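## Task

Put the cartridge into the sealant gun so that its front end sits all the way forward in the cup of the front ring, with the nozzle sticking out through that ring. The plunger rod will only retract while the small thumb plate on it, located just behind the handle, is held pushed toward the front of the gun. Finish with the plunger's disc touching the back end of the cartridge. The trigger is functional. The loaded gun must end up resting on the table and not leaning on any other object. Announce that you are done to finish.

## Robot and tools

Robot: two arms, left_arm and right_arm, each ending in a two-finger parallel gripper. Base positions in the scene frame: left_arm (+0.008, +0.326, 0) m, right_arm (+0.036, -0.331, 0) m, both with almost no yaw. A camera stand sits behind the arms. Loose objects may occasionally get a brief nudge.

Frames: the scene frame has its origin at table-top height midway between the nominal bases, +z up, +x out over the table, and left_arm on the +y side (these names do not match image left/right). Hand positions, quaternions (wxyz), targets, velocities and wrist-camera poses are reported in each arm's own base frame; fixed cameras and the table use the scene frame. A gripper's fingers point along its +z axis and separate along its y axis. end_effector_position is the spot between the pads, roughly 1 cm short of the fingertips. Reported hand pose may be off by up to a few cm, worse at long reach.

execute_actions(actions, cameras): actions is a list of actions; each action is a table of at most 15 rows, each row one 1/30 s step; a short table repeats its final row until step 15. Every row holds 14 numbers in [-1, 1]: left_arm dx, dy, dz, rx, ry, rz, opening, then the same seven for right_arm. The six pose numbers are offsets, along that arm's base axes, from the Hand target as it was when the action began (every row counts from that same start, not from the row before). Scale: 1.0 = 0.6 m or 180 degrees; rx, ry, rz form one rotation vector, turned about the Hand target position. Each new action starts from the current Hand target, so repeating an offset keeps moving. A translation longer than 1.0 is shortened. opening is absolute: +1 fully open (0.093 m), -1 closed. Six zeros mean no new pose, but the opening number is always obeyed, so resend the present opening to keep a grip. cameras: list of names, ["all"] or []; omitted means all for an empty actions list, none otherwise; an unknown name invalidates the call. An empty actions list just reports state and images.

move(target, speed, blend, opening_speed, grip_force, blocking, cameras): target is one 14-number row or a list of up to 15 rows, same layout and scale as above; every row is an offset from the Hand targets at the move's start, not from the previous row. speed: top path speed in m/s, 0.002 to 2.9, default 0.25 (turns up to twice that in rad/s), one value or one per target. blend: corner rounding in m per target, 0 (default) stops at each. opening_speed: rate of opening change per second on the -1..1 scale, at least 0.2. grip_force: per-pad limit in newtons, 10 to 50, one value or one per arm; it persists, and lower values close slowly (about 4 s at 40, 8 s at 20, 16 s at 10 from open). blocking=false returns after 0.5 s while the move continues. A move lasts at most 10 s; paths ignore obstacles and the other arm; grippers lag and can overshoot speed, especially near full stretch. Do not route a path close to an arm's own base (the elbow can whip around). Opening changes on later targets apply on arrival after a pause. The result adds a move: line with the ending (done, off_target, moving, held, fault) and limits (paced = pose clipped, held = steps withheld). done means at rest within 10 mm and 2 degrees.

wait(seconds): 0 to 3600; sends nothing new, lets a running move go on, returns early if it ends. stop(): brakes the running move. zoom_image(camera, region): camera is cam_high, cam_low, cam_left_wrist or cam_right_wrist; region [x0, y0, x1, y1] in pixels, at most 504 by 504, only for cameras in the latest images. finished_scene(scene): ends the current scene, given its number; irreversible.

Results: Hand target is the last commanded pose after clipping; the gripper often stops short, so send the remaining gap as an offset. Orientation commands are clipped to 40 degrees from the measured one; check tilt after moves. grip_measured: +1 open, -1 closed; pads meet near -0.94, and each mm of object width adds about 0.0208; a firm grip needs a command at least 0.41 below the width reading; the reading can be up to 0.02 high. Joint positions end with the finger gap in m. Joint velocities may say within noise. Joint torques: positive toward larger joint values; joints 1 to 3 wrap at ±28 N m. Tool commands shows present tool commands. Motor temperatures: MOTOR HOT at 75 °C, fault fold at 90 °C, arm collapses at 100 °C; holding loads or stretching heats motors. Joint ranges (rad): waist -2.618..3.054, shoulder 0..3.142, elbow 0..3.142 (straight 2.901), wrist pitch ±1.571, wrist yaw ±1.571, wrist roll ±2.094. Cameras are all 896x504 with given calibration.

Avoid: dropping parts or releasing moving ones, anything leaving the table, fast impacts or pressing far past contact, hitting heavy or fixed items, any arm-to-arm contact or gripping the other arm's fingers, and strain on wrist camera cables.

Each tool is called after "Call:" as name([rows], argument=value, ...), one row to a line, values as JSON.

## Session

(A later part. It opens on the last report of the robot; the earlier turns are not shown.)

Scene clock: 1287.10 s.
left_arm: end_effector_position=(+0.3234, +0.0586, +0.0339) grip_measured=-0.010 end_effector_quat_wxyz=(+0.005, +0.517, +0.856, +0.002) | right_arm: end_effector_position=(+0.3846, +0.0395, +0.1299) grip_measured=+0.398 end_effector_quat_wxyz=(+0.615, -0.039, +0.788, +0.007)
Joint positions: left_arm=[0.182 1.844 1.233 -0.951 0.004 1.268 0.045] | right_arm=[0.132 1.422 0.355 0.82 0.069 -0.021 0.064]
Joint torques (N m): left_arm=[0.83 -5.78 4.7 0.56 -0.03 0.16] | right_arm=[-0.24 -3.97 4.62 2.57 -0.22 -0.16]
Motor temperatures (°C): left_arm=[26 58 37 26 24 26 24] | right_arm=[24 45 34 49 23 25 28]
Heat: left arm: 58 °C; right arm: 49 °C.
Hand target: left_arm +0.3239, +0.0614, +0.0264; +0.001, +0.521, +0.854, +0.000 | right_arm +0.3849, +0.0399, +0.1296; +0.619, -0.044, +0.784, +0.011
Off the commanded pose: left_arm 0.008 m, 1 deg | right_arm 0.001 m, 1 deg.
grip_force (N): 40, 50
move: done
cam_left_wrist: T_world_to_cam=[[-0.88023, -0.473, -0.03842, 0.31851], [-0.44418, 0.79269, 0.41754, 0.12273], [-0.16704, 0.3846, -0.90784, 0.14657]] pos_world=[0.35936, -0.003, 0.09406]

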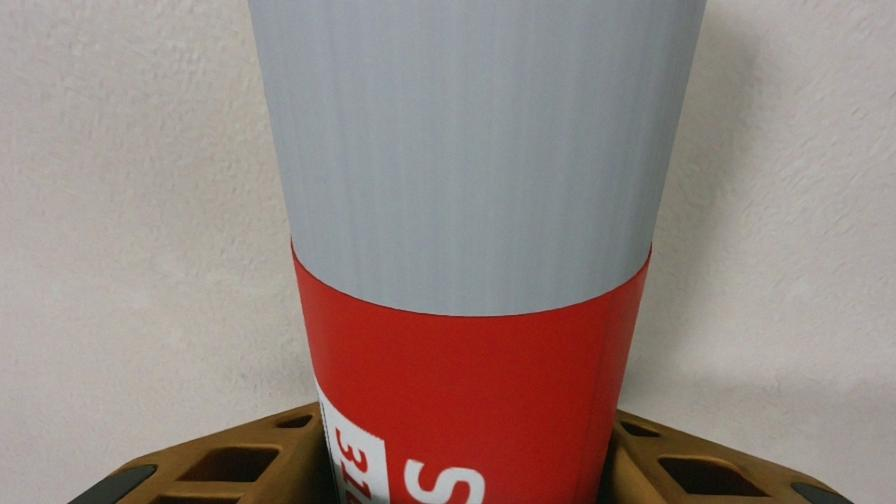

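Call:
move([
  [0,0,0.17,0,0,0,-0.35,0,0,0,0,0,0,0.4],
  [-0.016,-0.378,0.19,0,0,0,-0.35,0,0,0,0,0,0,0.4],
], speed=0.15, cameras=["all"])

Scene clock: 1316.80 s.
left_arm: end_effector_position=(+0.3093, -0.1653, +0.1333) grip_measured=-0.017 end_effector_quat_wxyz=(-0.003, +0.526, +0.850, -0.006) | right_arm: end_effector_position=(+0.3846, +0.0395, +0.1299) grip_measured=+0.398 end_effector_quat_wxyz=(+0.615, -0.039, +0.788, +0.007)
Joint positions: left_arm=[-0.485 1.879 1.681 -1.379 0.011 0.623 0.044] | right_arm=[0.132 1.422 0.355 0.82 0.069 -0.021 0.064]
Joint torques (N m): left_arm=[0.35 -7.24 8.69 0.09 -0.11 -0.07] | right_arm=[-0.27 -3.86 4.63 2.55 -0.24 -0.13]
Motor temperatures (°C): left_arm=[26 55 37 26 24 26 24] | right_arm=[24 44 34 51 23 25 28]
Heat: left arm: 55 °C; right arm: 51 °C.
Hand target: left_arm +0.3143, -0.1654, +0.1404; +0.001, +0.521, +0.854, +0.000 | right_arm +0.3849, +0.0399, +0.1296; +0.619, -0.044, +0.784, +0.011
Off the commanded pose: left_arm 0.009 m, 1 deg | right_arm 0.001 m, 1 deg.
grip_force (N): 40, 50
move: done
cam_left_wrist: T_world_to_cam=[[-0.89107, -0.4535, -0.01811, 0.2079], [-0.41792, 0.8043, 0.42242, 0.24562], [-0.177, 0.38398, -0.90622, 0.32335]] pos_world=[0.34514, -0.22743, 0.19304]
cam_right_wrist: T_world_to_cam=[[0.09876, -0.99457, 0.03272, -0.00214], [-0.61313, -0.08671, -0.78521, 0.38136], [0.78379, 0.05748, -0.61836, -0.13788]] pos_world=[0.3421, 0.03887, 0.21426]

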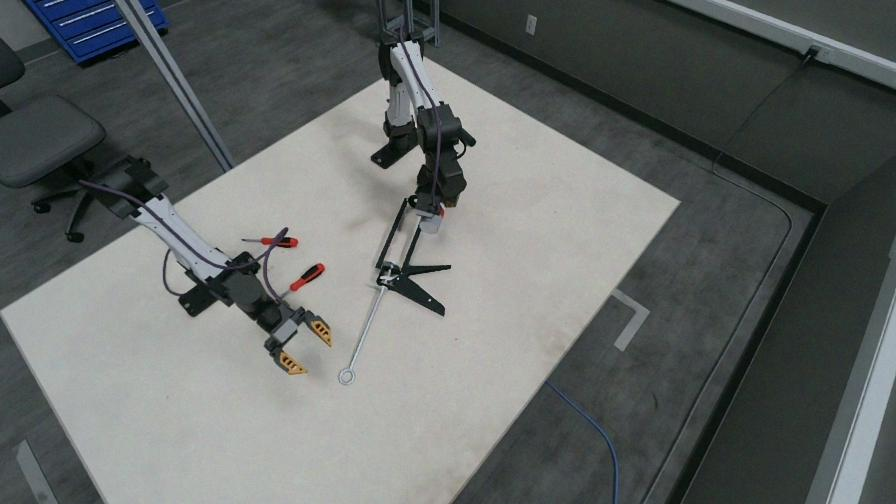

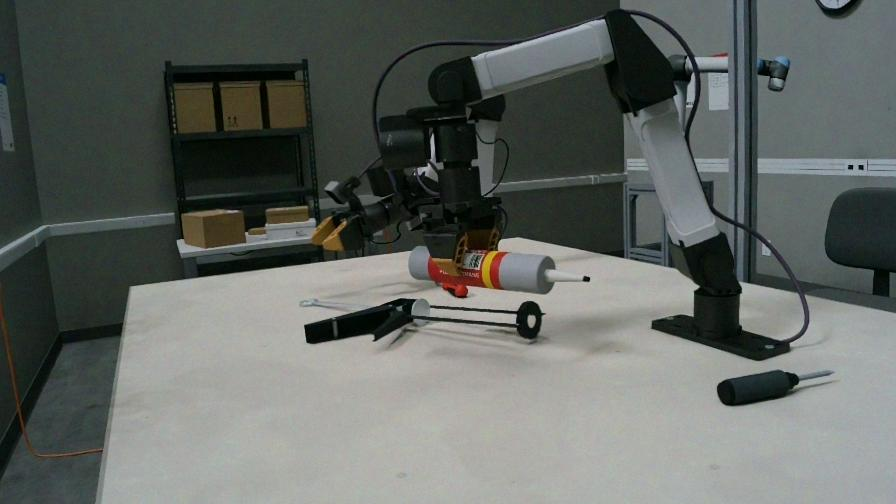

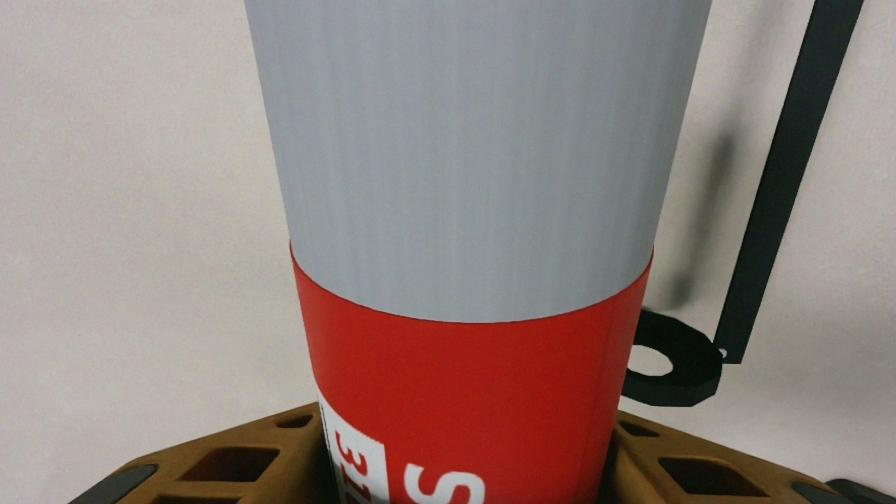

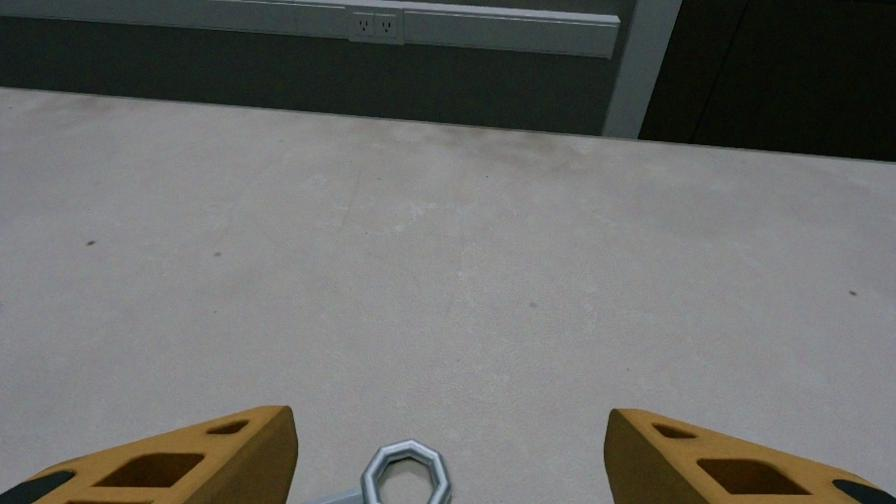

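Call:
move(target=[-0.041,-0.2658,0.0,-0.0596,-0.03,0,-0.35,0,0,0,0,0,0,0.4], speed=0.12, cameras=["cam_high","cam_low","cam_left_wrist"])

Scene clock: 1364.23 s.
left_arm: end_effector_position=(+0.2794, -0.3137, +0.1307) grip_measured=-0.017 end_effector_quat_wxyz=(+0.064, +0.524, +0.848, -0.048) | right_arm: end_effector_position=(+0.3846, +0.0395, +0.1299) grip_measured=+0.398 end_effector_quat_wxyz=(+0.615, -0.039, +0.788, +0.007)
Joint positions: left_arm=[-0.819 2.01 1.84 -1.252 0.059 0.282 0.044] | right_arm=[0.132 1.422 0.355 0.82 0.069 -0.021 0.064]
Joint torques (N m): left_arm=[0.1 -8.58 9.25 1 -0.01 -0.09] | right_arm=[-0.21 -3.95 4.67 2.55 -0.2 -0.13]
Heat: left arm: 54 °C; right arm: 54 °C.
Hand target: left_arm +0.2897, -0.3250, +0.1404; +0.090, +0.518, +0.849, -0.056 | right_arm +0.3849, +0.0399, +0.1296; +0.619, -0.044, +0.784, +0.011
Off the commanded pose: left_arm 0.018 m, 3 deg | right_arm 0.001 m, 1 deg.
grip_force (N): 40, 50
move: off_target (left_arm)
cam_left_wrist: T_world_to_cam=[[-0.8882, -0.45922, -0.0144, 0.11084], [-0.44511, 0.8523, 0.2747, 0.39553], [-0.11388, 0.2504, -0.96142, 0.32045]] pos_world=[0.311, -0.36645, 0.20103]

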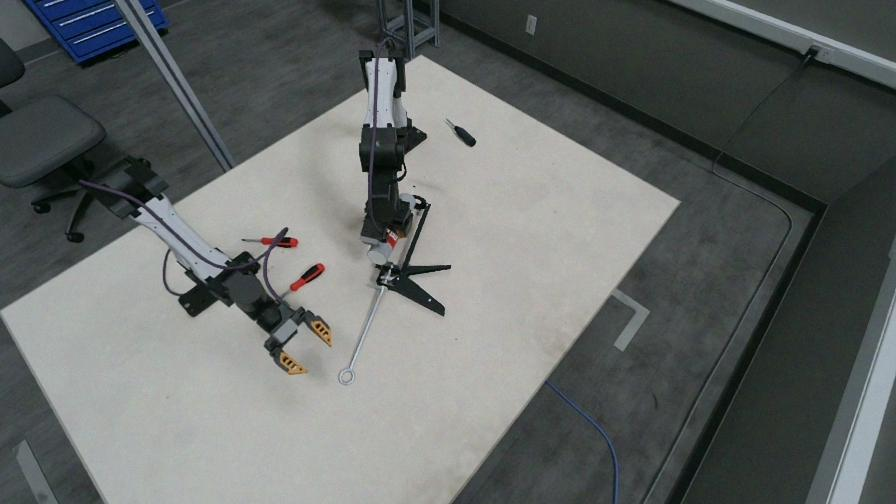

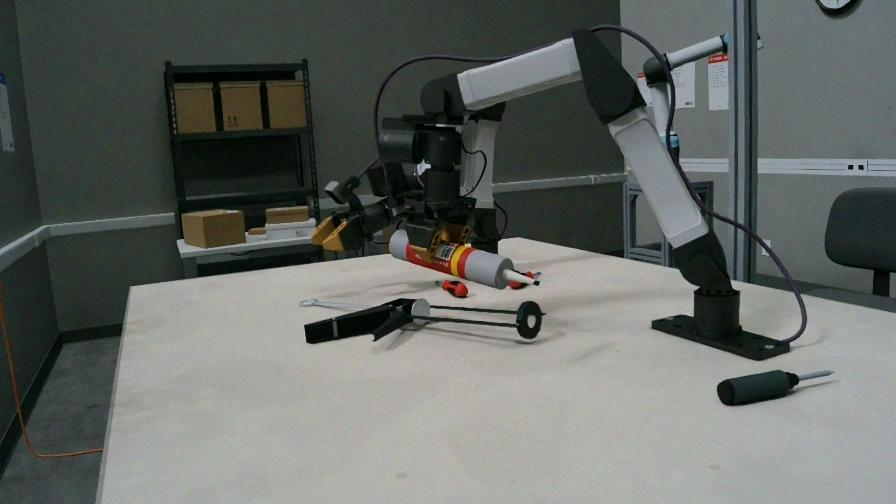

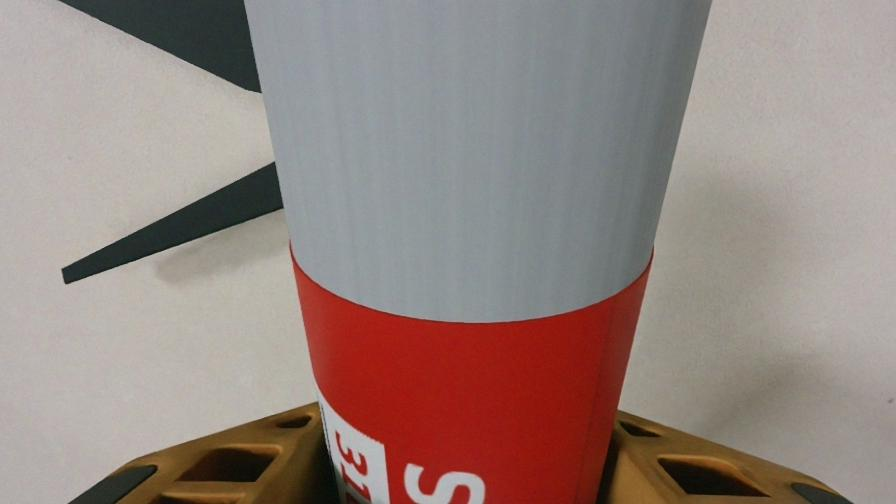

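Call:
zoom_image(camera="cam_high", region=[350, 170, 470, 290])

Call:
zoom_image(camera="cam_low", region=[370, 200, 610, 360])

Scaled by 4.200 from the camera's image (finer frame: 1280x720).

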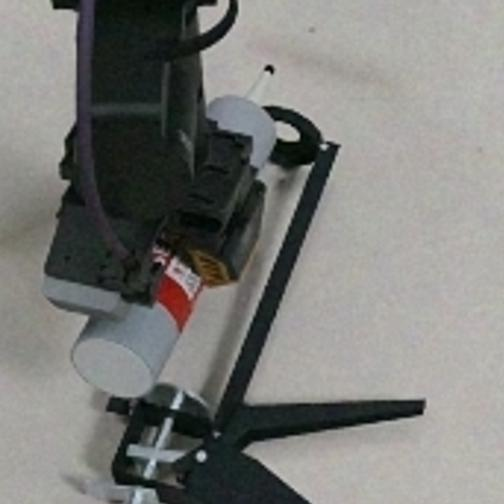

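Scaled by 2.100 from the camera's image (finer frame: 1280x720).

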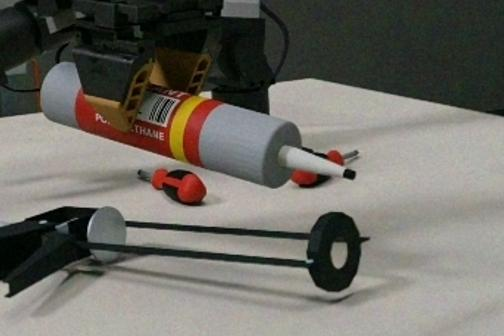

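Call:
move(target=[0.0055,-0.0083,-0.115,-0.015,-0.0075,0,-0.35,0,0,0,0,0,0,0.4], speed=0.08, cameras=["cam_high","cam_low"])

Call:
zoom_image(camera="cam_high", region=[350, 170, 470, 290])

Call:
zoom_image(camera="cam_low", region=[390, 240, 590, 360])

Scene clock: 1395.47 s.
left_arm: end_effector_position=(+0.2792, -0.3145, +0.0738) grip_measured=-0.017 end_effector_quat_wxyz=(+0.070, +0.521, +0.849, -0.052) | right_arm: end_effector_position=(+0.3846, +0.0395, +0.1299) grip_measured=+0.398 end_effector_quat_wxyz=(+0.615, -0.039, +0.788, +0.007)
Joint positions: left_arm=[-0.819 2.009 1.609 -1.008 0.063 0.275 0.044] | right_arm=[0.132 1.422 0.355 0.82 0.069 -0.021 0.064]
Joint torques (N m): left_arm=[0.55 -9.25 4.08 2.04 0.09 0.02] | right_arm=[-0.23 -4.05 4.72 2.55 -0.19 -0.14]
Motor temperatures (°C): left_arm=[26 53 44 27 24 26 25] | right_arm=[24 41 34 56 23 25 28]
Heat: left arm: 53 °C; right arm: 56 °C.
Hand target: left_arm +0.2930, -0.3299, +0.0714; +0.112, +0.516, +0.846, -0.070 | right_arm +0.3849, +0.0399, +0.1296; +0.619, -0.044, +0.784, +0.011
Off the commanded pose: left_arm 0.021 m, 5 deg | right_arm 0.001 m, 1 deg.
grip_force (N): 40, 50
move: off_target (left_arm)

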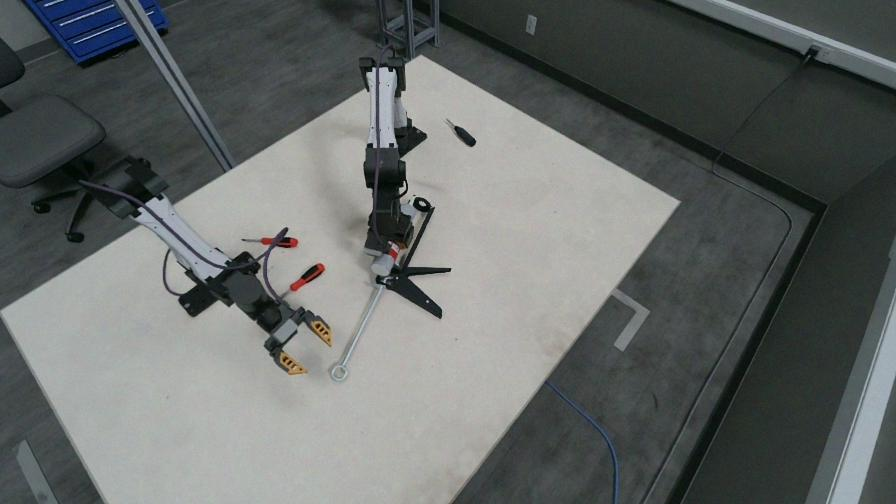

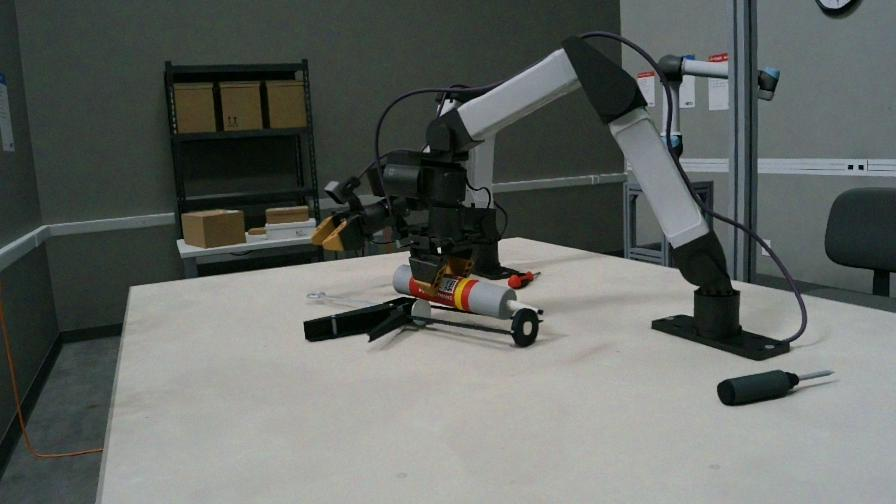

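Scaled by 4.200 from the camera's image (finer frame: 1280x720).

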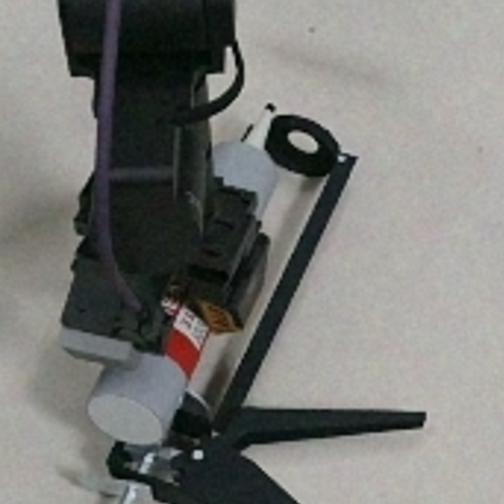

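Scaled by 2.520 from the camera's image (finer frame: 1280x720).

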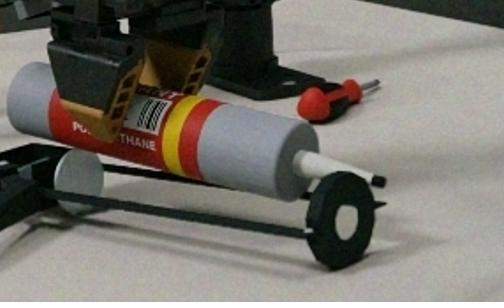

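Call:
move([
  [0,0,0.07,0,0,0,-0.35,0,0,0,0,0,0,0.4],
  [0.012,-0.024,0.08,0,0,0,-0.35,0,0,0,0,0,0,0.4],
], speed=0.1, cameras=["cam_high","cam_low","cam_left_wrist"])

Call:
zoom_image(camera="cam_high", region=[350, 170, 470, 290])

Call:
zoom_image(camera="cam_low", region=[370, 220, 570, 360])

Scene clock: 1419.57 s.
left_arm: end_effector_position=(+0.2949, -0.3334, +0.1084) grip_measured=-0.018 end_effector_quat_wxyz=(+0.094, +0.519, +0.847, -0.060) | right_arm: end_effector_position=(+0.3846, +0.0395, +0.1299) grip_measured=+0.398 end_effector_quat_wxyz=(+0.615, -0.039, +0.788, +0.007)
Joint positions: left_arm=[-0.822 2.048 1.796 -1.104 0.066 0.271 0.044] | right_arm=[0.132 1.422 0.355 0.82 0.069 -0.021 0.064]
Joint torques (N m): left_arm=[-0.36 -9.01 9.29 0.96 0.05 -0.08] | right_arm=[-0.25 -4.1 4.78 2.55 -0.2 -0.13]
Motor temperatures (°C): left_arm=[26 57 40 28 24 26 25] | right_arm=[24 40 34 57 23 25 27]
Heat: left arm: 57 °C; right arm: 57 °C.
Hand target: left_arm +0.3002, -0.3443, +0.1193; +0.112, +0.516, +0.846, -0.070 | right_arm +0.3849, +0.0399, +0.1296; +0.619, -0.044, +0.784, +0.011
Off the commanded pose: left_arm 0.016 m, 2 deg | right_arm 0.001 m, 1 deg.
grip_force (N): 40, 50
move: off_target (left_arm)
cam_left_wrist: T_world_to_cam=[[-0.88392, -0.46706, -0.02334, 0.11235], [-0.4609, 0.86164, 0.2125, 0.43984], [-0.07914, 0.19859, -0.97688, 0.27983]] pos_world=[0.32418, -0.38207, 0.18251]

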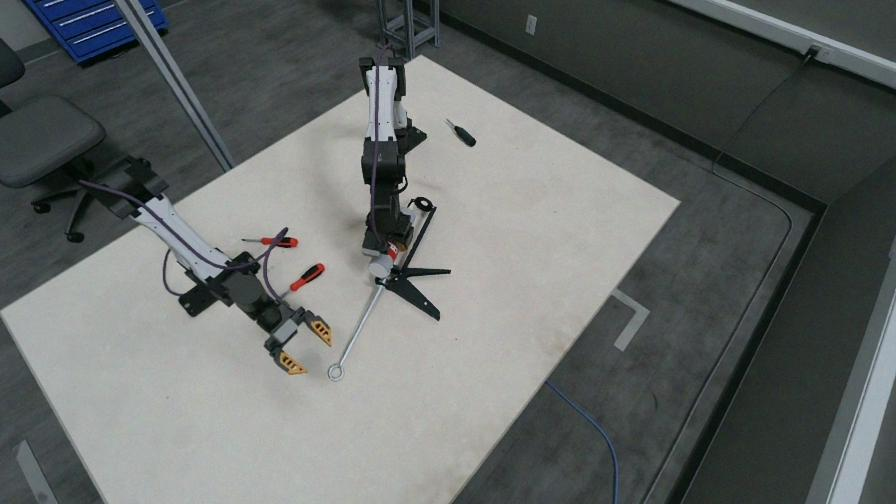

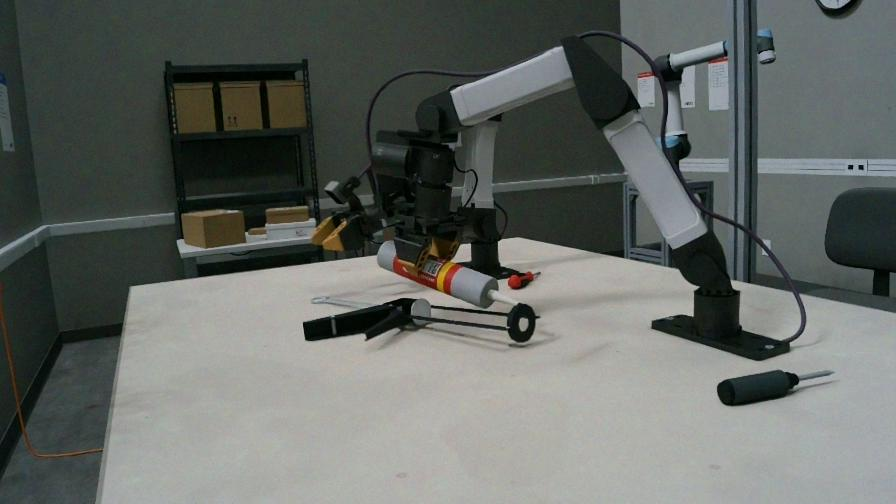

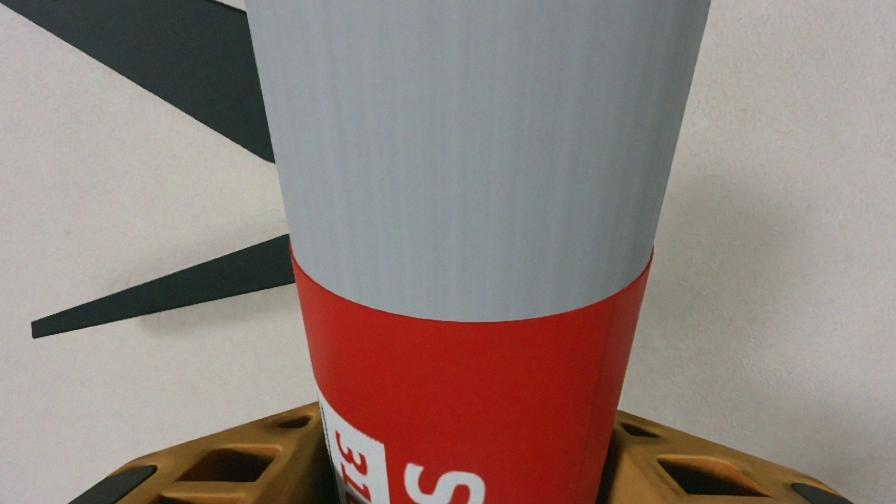

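Scaled by 4.200 from the camera's image (finer frame: 1280x720).

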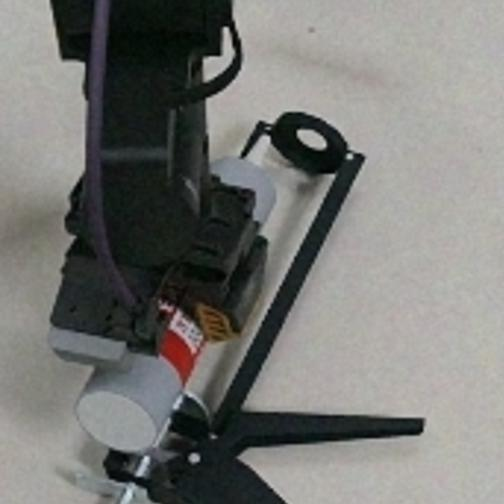

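Scaled by 2.520 from the camera's image (finer frame: 1280x720).

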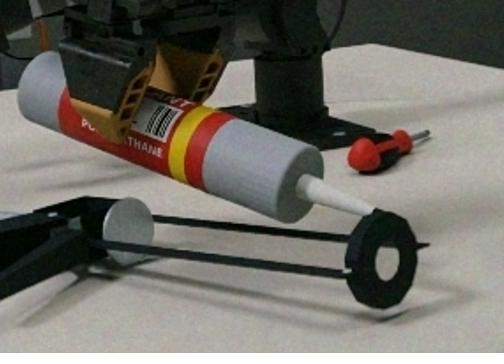

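Call:
move([
  [0.03,0.1,0.05,0,0,0,-0.35,0,0,0,0,0,0,0.4],
  [0.03,0.298,0.05,0,0,0,-0.35,0,0,0,0,0,0,0.4],
], speed=0.15, blend=0.03, cameras=["cam_left_wrist","cam_high","cam_low"])

Call:
zoom_image(camera="cam_low", region=[370, 200, 630, 360])

Scene clock: 1432.90 s.
left_arm: end_effector_position=(+0.3187, -0.1637, +0.1266) grip_measured=-0.018 end_effector_quat_wxyz=(+0.078, +0.510, +0.854, -0.067) | right_arm: end_effector_position=(+0.3846, +0.0395, +0.1299) grip_measured=+0.398 end_effector_quat_wxyz=(+0.615, -0.039, +0.788, +0.007)
Joint positions: left_arm=[-0.403 1.769 1.499 -1.162 0.154 0.663 0.044] | right_arm=[0.132 1.422 0.355 0.82 0.069 -0.021 0.064]
Joint torques (N m): left_arm=[0.43 -12.01 6.23 0.73 0.23 0.17] | right_arm=[-0.31 -3.97 4.77 2.58 -0.24 -0.11]
Motor temperatures (°C): left_arm=[26 58 42 27 24 26 25] | right_arm=[24 40 34 57 23 25 27]
Heat: left arm: 58 °C; right arm: 57 °C.
Hand target: left_arm +0.3182, -0.1655, +0.1494; +0.112, +0.516, +0.846, -0.070 | right_arm +0.3849, +0.0399, +0.1296; +0.619, -0.044, +0.784, +0.011
Off the commanded pose: left_arm 0.023 m, 4 deg | right_arm 0.001 m, 1 deg.
grip_force (N): 40, 50
move: off_target (left_arm)
cam_left_wrist: T_world_to_cam=[[-0.87463, -0.48475, 0.00626, 0.20342], [-0.47017, 0.85134, 0.23273, 0.2995], [-0.11814, 0.20062, -0.97252, 0.27801]] pos_world=[0.35158, -0.21215, 0.19939]
Images, in order (width x height): cam_high 896x504, cam_low 896x504, cam_left_wrist 896x504.

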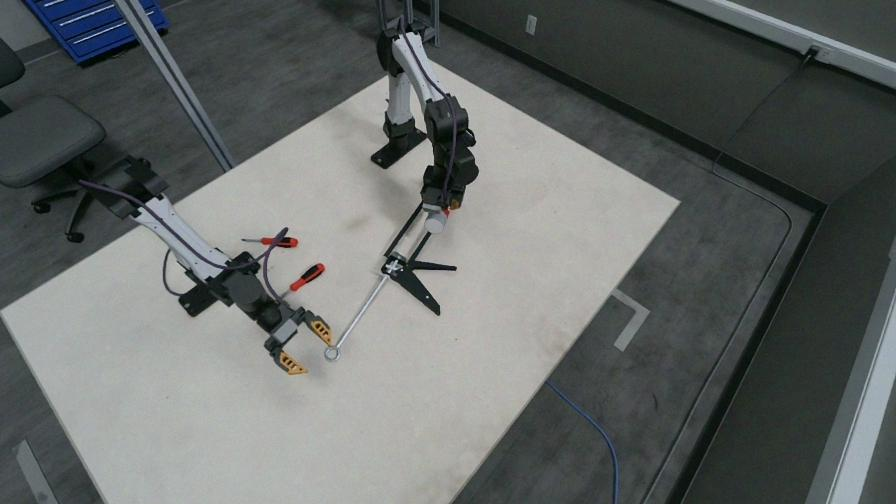

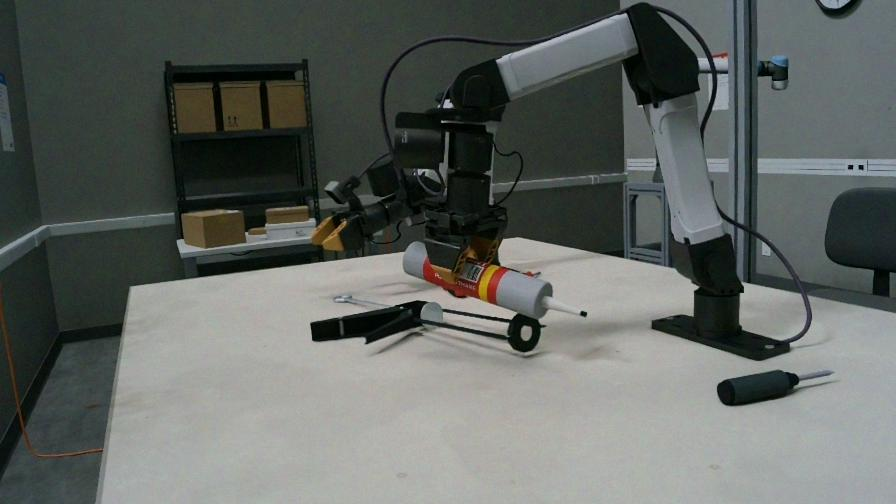

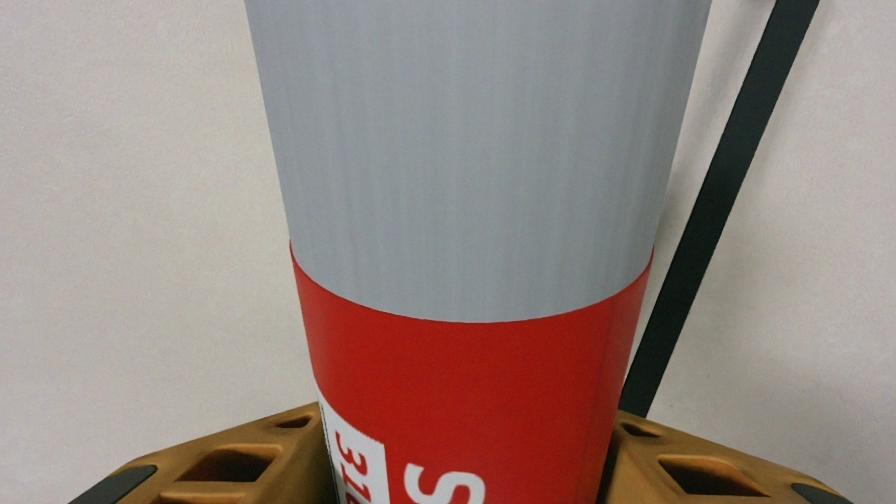

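Scaled by 1.938 from the camera's image (finer frame: 1280x720).

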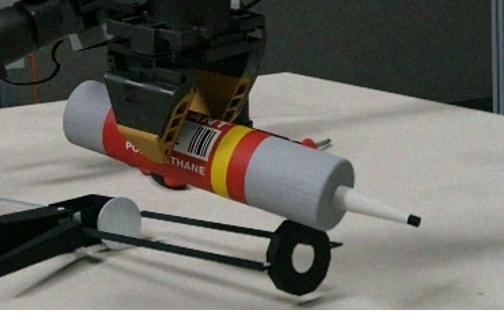

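Call:
move(target=[0,0,0,0,0,0,-0.35,-0.0415,0.3335,0.117,0.0259,0.4252,-0.0725,0.9], speed=0.2, cameras=["cam_right_wrist","cam_low"])

Scene clock: 1457.30 s.
left_arm: end_effector_position=(+0.3187, -0.1638, +0.1266) grip_measured=-0.018 end_effector_quat_wxyz=(+0.078, +0.510, +0.854, -0.067) | right_arm: end_effector_position=(+0.3583, +0.2352, +0.2003) grip_measured=+0.898 end_effector_quat_wxyz=(+0.073, +0.074, +0.993, +0.051)
Joint positions: left_arm=[-0.403 1.769 1.499 -1.162 0.154 0.663 0.044] | right_arm=[0.584 2.099 2.256 -1.55 0.009 0.732 0.088]
Joint torques (N m): left_arm=[0.39 -11.96 6.22 0.71 0.21 0.14] | right_arm=[0.79 -9.43 7.83 0.57 -0.05 0.02]
Motor temperatures (°C): left_arm=[26 57 41 27 24 26 25] | right_arm=[24 40 34 56 23 25 27]
Heat: left arm: 57 °C; right arm: 56 °C.
Hand target: left_arm +0.3182, -0.1655, +0.1494; +0.112, +0.516, +0.846, -0.070 | right_arm +0.3600, +0.2400, +0.2000; +0.000, +0.078, +0.997, +0.000
Off the commanded pose: left_arm 0.023 m, 4 deg | right_arm 0.005 m, 10 deg.
joint sent to its limit (right arm) — joint 4 (wrist pitch), lower limit. The joint targets are off in orientation, not in position.
grip_force (N): 40, 50
move: off_target (right_arm)
cam_right_wrist: T_world_to_cam=[[-0.13241, -0.98135, -0.13932, 0.307], [-0.9575, 0.0903, 0.27395, 0.30711], [-0.25626, 0.16967, -0.9516, 0.32806]] pos_world=[0.41878, 0.21788, 0.27082]
Images, in order (width x height): cam_low 896x504, cam_right_wrist 896x504.

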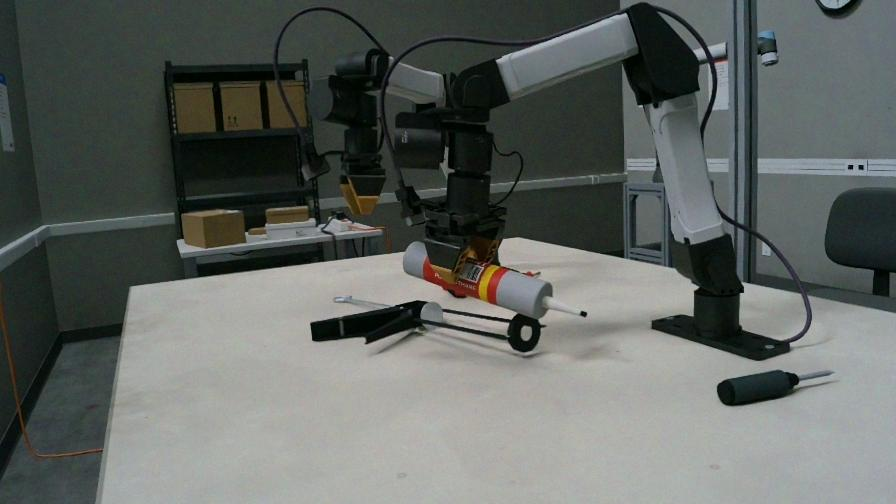

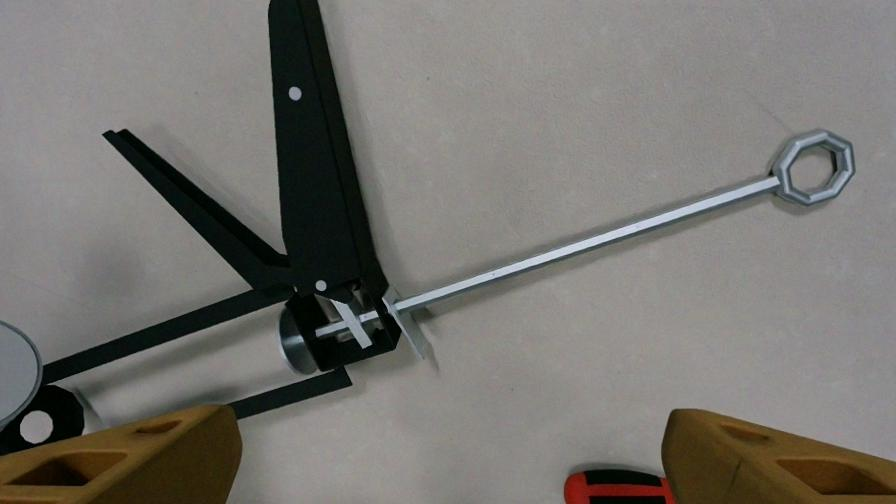

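Call:
move(target=[0,0,0,0,0,0,-0.35,0.075,0.143,-0.17,0,0,0,0.9], speed=0.15, cameras=["cam_right_wrist","cam_high"])

Scene clock: 1482.07 s.
left_arm: end_effector_position=(+0.3187, -0.1638, +0.1266) grip_measured=-0.018 end_effector_quat_wxyz=(+0.078, +0.510, +0.854, -0.067) | right_arm: end_effector_position=(+0.4040, +0.3216, +0.0987) grip_measured=+0.898 end_effector_quat_wxyz=(+0.054, +0.074, +0.995, +0.046)
Joint positions: left_arm=[-0.403 1.769 1.499 -1.162 0.154 0.663 0.044] | right_arm=[0.674 2.603 2.726 -1.553 0.006 0.822 0.088]
Joint torques (N m): left_arm=[0.4 -11.89 6.27 0.73 0.24 0.16] | right_arm=[0.68 -12.94 7.73 0.53 -0.02 0.06]
Motor temperatures (°C): left_arm=[26 58 40 27 24 26 25] | right_arm=[24 48 35 46 23 25 27]
Heat: left arm: 58 °C; right arm: 48 °C.
Hand target: left_arm +0.3182, -0.1655, +0.1494; +0.112, +0.516, +0.846, -0.070 | right_arm +0.4050, +0.3259, +0.0980; +0.000, +0.078, +0.997, +0.000
Off the commanded pose: left_arm 0.023 m, 4 deg | right_arm 0.004 m, 8 deg.
joint sent to its limit (right arm) — joint 4 (wrist pitch), lower limit. The joint targets are off in orientation, not in position.
grip_force (N): 40, 50
move: off_target (right_arm)
cam_right_wrist: T_world_to_cam=[[-0.13579, -0.98264, -0.1264, 0.38411], [-0.94619, 0.0908, 0.31062, 0.36251], [-0.29375, 0.16178, -0.94209, 0.24507]] pos_world=[0.46715, 0.30488, 0.16683]
Images, in order (width x height): cam_high 896x504, cam_right_wrist 896x504.

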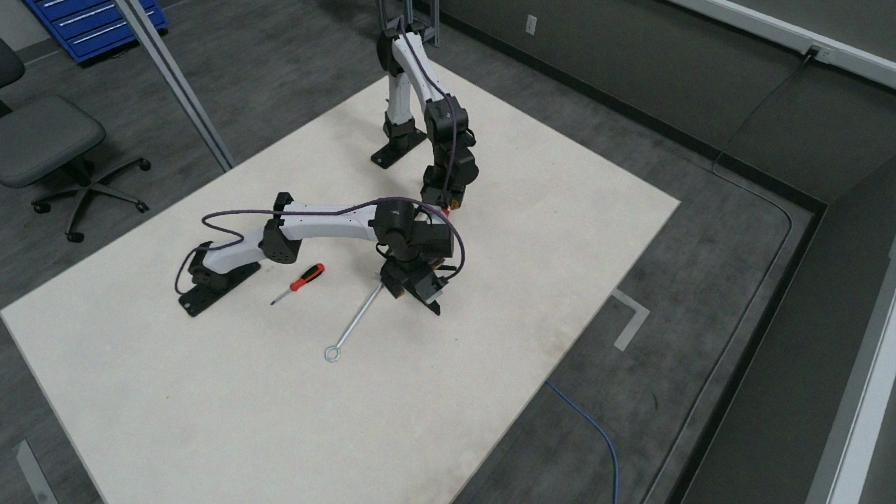

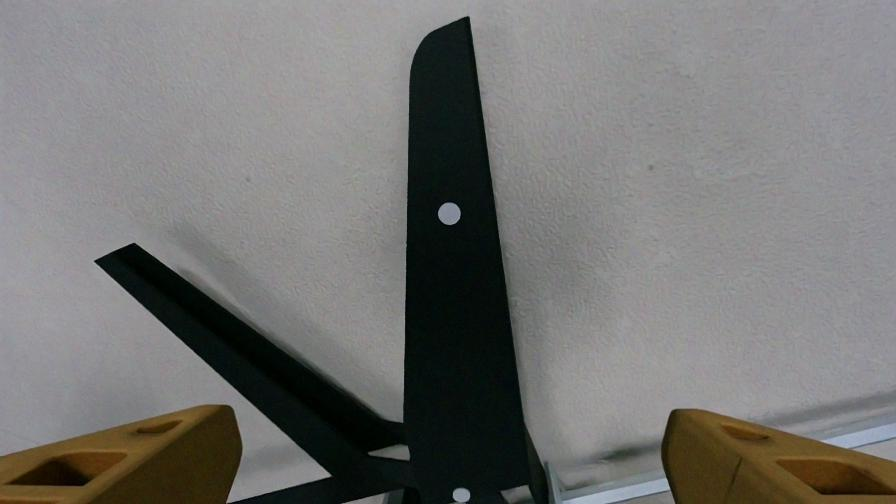

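Call:
move([
  [0,0,0,0,0,0,-0.35,0.004,0.02,-0.08,0,0,0,0.7],
  [0,0,0,0,0,0,-0.35,0.004,0.014,-0.143,0,0,0,0.7],
], speed=0.1, cameras=["cam_right_wrist"])

Scene clock: 1491.53 s.
left_arm: end_effector_position=(+0.3187, -0.1638, +0.1266) grip_measured=-0.018 end_effector_quat_wxyz=(+0.078, +0.510, +0.854, -0.067) | right_arm: end_effector_position=(+0.4063, +0.3319, +0.0232) grip_measured=+0.701 end_effector_quat_wxyz=(+0.019, +0.075, +0.997, +0.014)
Joint positions: left_arm=[-0.403 1.769 1.499 -1.162 0.154 0.663 0.044] | right_arm=[0.687 2.816 2.846 -1.554 0.005 0.837 0.079]
Joint torques (N m): left_arm=[0.42 -11.93 6.28 0.72 0.2 0.2] | right_arm=[0.49 -12.25 7.3 0.43 -0.06 0]
Motor temperatures (°C): left_arm=[26 59 40 27 24 26 25] | right_arm=[24 51 36 44 23 25 27]
Heat: left arm: 59 °C; right arm: 51 °C.
Hand target: left_arm +0.3182, -0.1655, +0.1494; +0.112, +0.516, +0.846, -0.070 | right_arm +0.4074, +0.3342, +0.0122; +0.000, +0.078, +0.997, +0.000
Off the commanded pose: left_arm 0.023 m, 4 deg | right_arm 0.011 m, 3 deg.
elbow stopped short (right arm): the move would have taken joint 3 (elbow) straighter than the controller allows.
grip_force (N): 40, 50
move: off_target (right_arm)
cam_right_wrist: T_world_to_cam=[[-0.14557, -0.98754, -0.05974, 0.38903], [-0.92034, 0.11301, 0.37443, 0.36791], [-0.36302, 0.10949, -0.92533, 0.21804]] pos_world=[0.47439, 0.31873, 0.08724]

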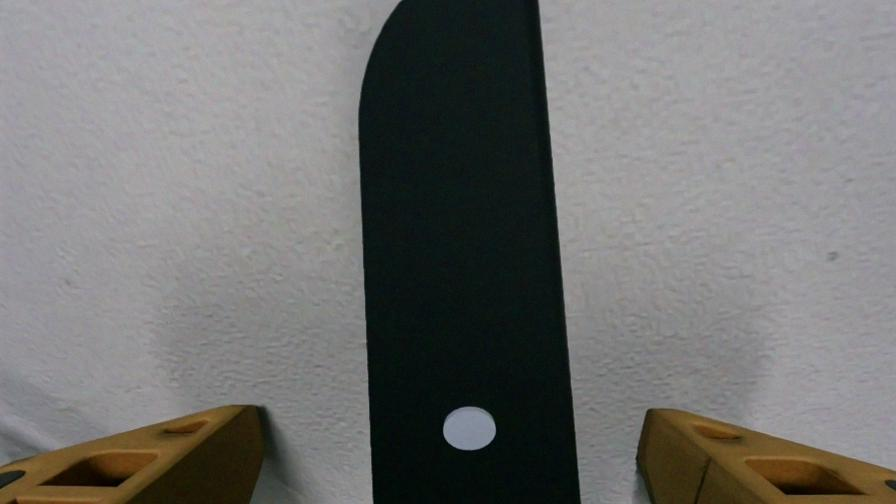

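Call:
move([
  [0,0,0,0,0,0,-0.35,0.0,-0.014,0.0,0,0,0,0.7],
  [0,0,0,0,0,0,-0.35,0.0,-0.014,0,0,0,0,-0.7],
], speed=0.1, opening_speed=0.7, grip_force=[40, 35], cameras=["cam_right_wrist","cam_high","cam_low"])

Scene clock: 1502.77 s.
left_arm: end_effector_position=(+0.3187, -0.1638, +0.1266) grip_measured=-0.018 end_effector_quat_wxyz=(+0.078, +0.510, +0.854, -0.067) | right_arm: end_effector_position=(+0.4054, +0.3277, +0.0230) grip_measured=-0.372 end_effector_quat_wxyz=(+0.012, +0.075, +0.997, +0.011)
Joint positions: left_arm=[-0.403 1.769 1.499 -1.162 0.154 0.663 0.044] | right_arm=[0.68 2.816 2.846 -1.567 0.001 0.831 0.027]
Joint torques (N m): left_arm=[0.4 -11.95 6.16 0.71 0.24 0.16] | right_arm=[-0.1 -13.52 4.53 0.44 -0.02 -0.08]
Motor temperatures (°C): left_arm=[26 59 40 27 24 26 25] | right_arm=[24 53 36 43 23 25 27]
Heat: left arm: 59 °C; right arm: 53 °C.
Hand target: left_arm +0.3182, -0.1655, +0.1494; +0.112, +0.516, +0.846, -0.070 | right_arm +0.4074, +0.3258, +0.0122; +0.000, +0.078, +0.997, +0.000
Off the commanded pose: left_arm 0.023 m, 4 deg | right_arm 0.011 m, 2 deg.
joint read past its limit (right arm) — joint 4 (wrist pitch), lower limit.
joint sent to its limit (right arm) — joint 4 (wrist pitch), lower limit. The joint targets still meet the commanded pose.
grip_force (N): 40, 35
move: off_target (right_arm); target 2's new opening was sent with right_arm's hand 0.012 m and 3 deg from that target
cam_right_wrist: T_world_to_cam=[[-0.14653, -0.98781, -0.05262, 0.38514], [-0.91542, 0.11525, 0.38564, 0.36466], [-0.37488, 0.10467, -0.92115, 0.22441]] pos_world=[0.47438, 0.31493, 0.08635]
Images, in order (width x height): cam_high 896x504, cam_low 896x504, cam_right_wrist 896x504.

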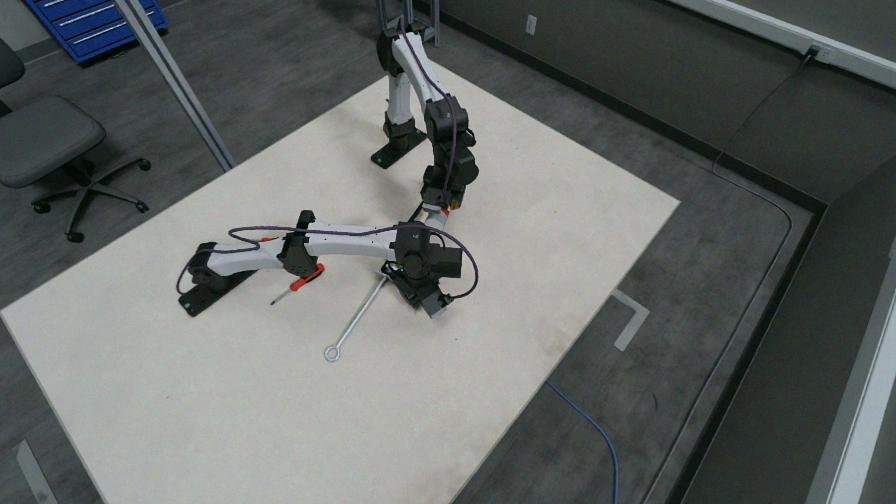

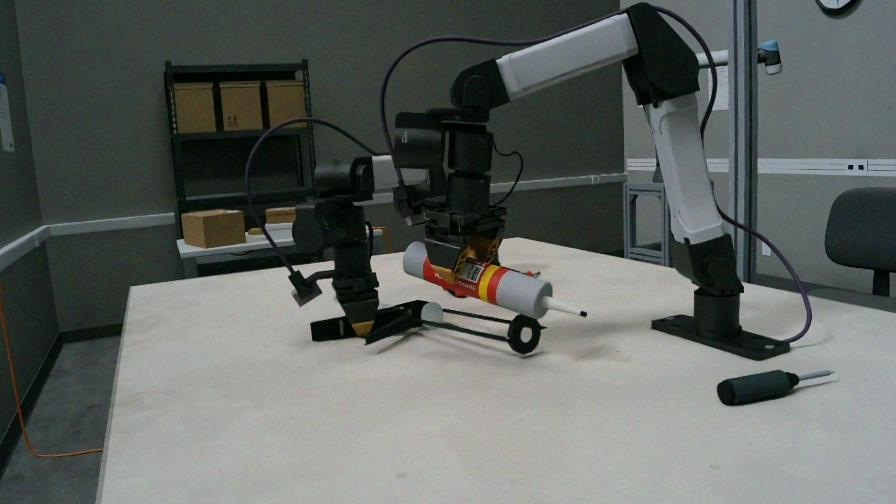

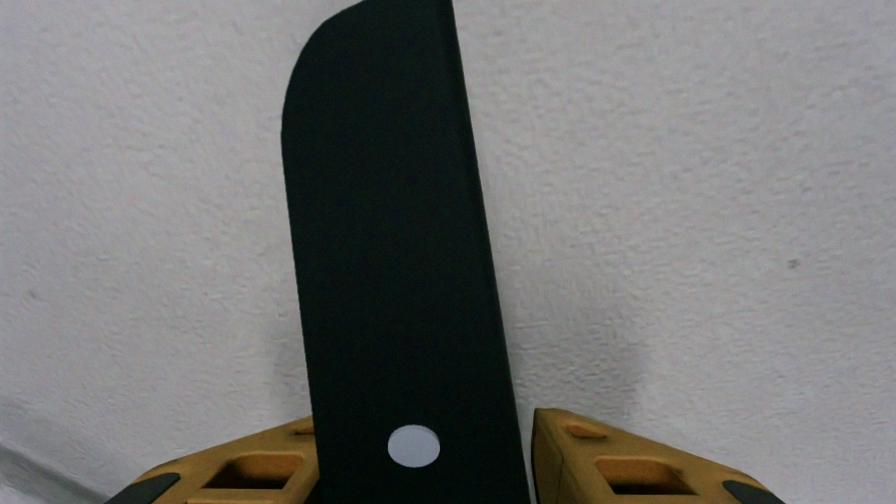

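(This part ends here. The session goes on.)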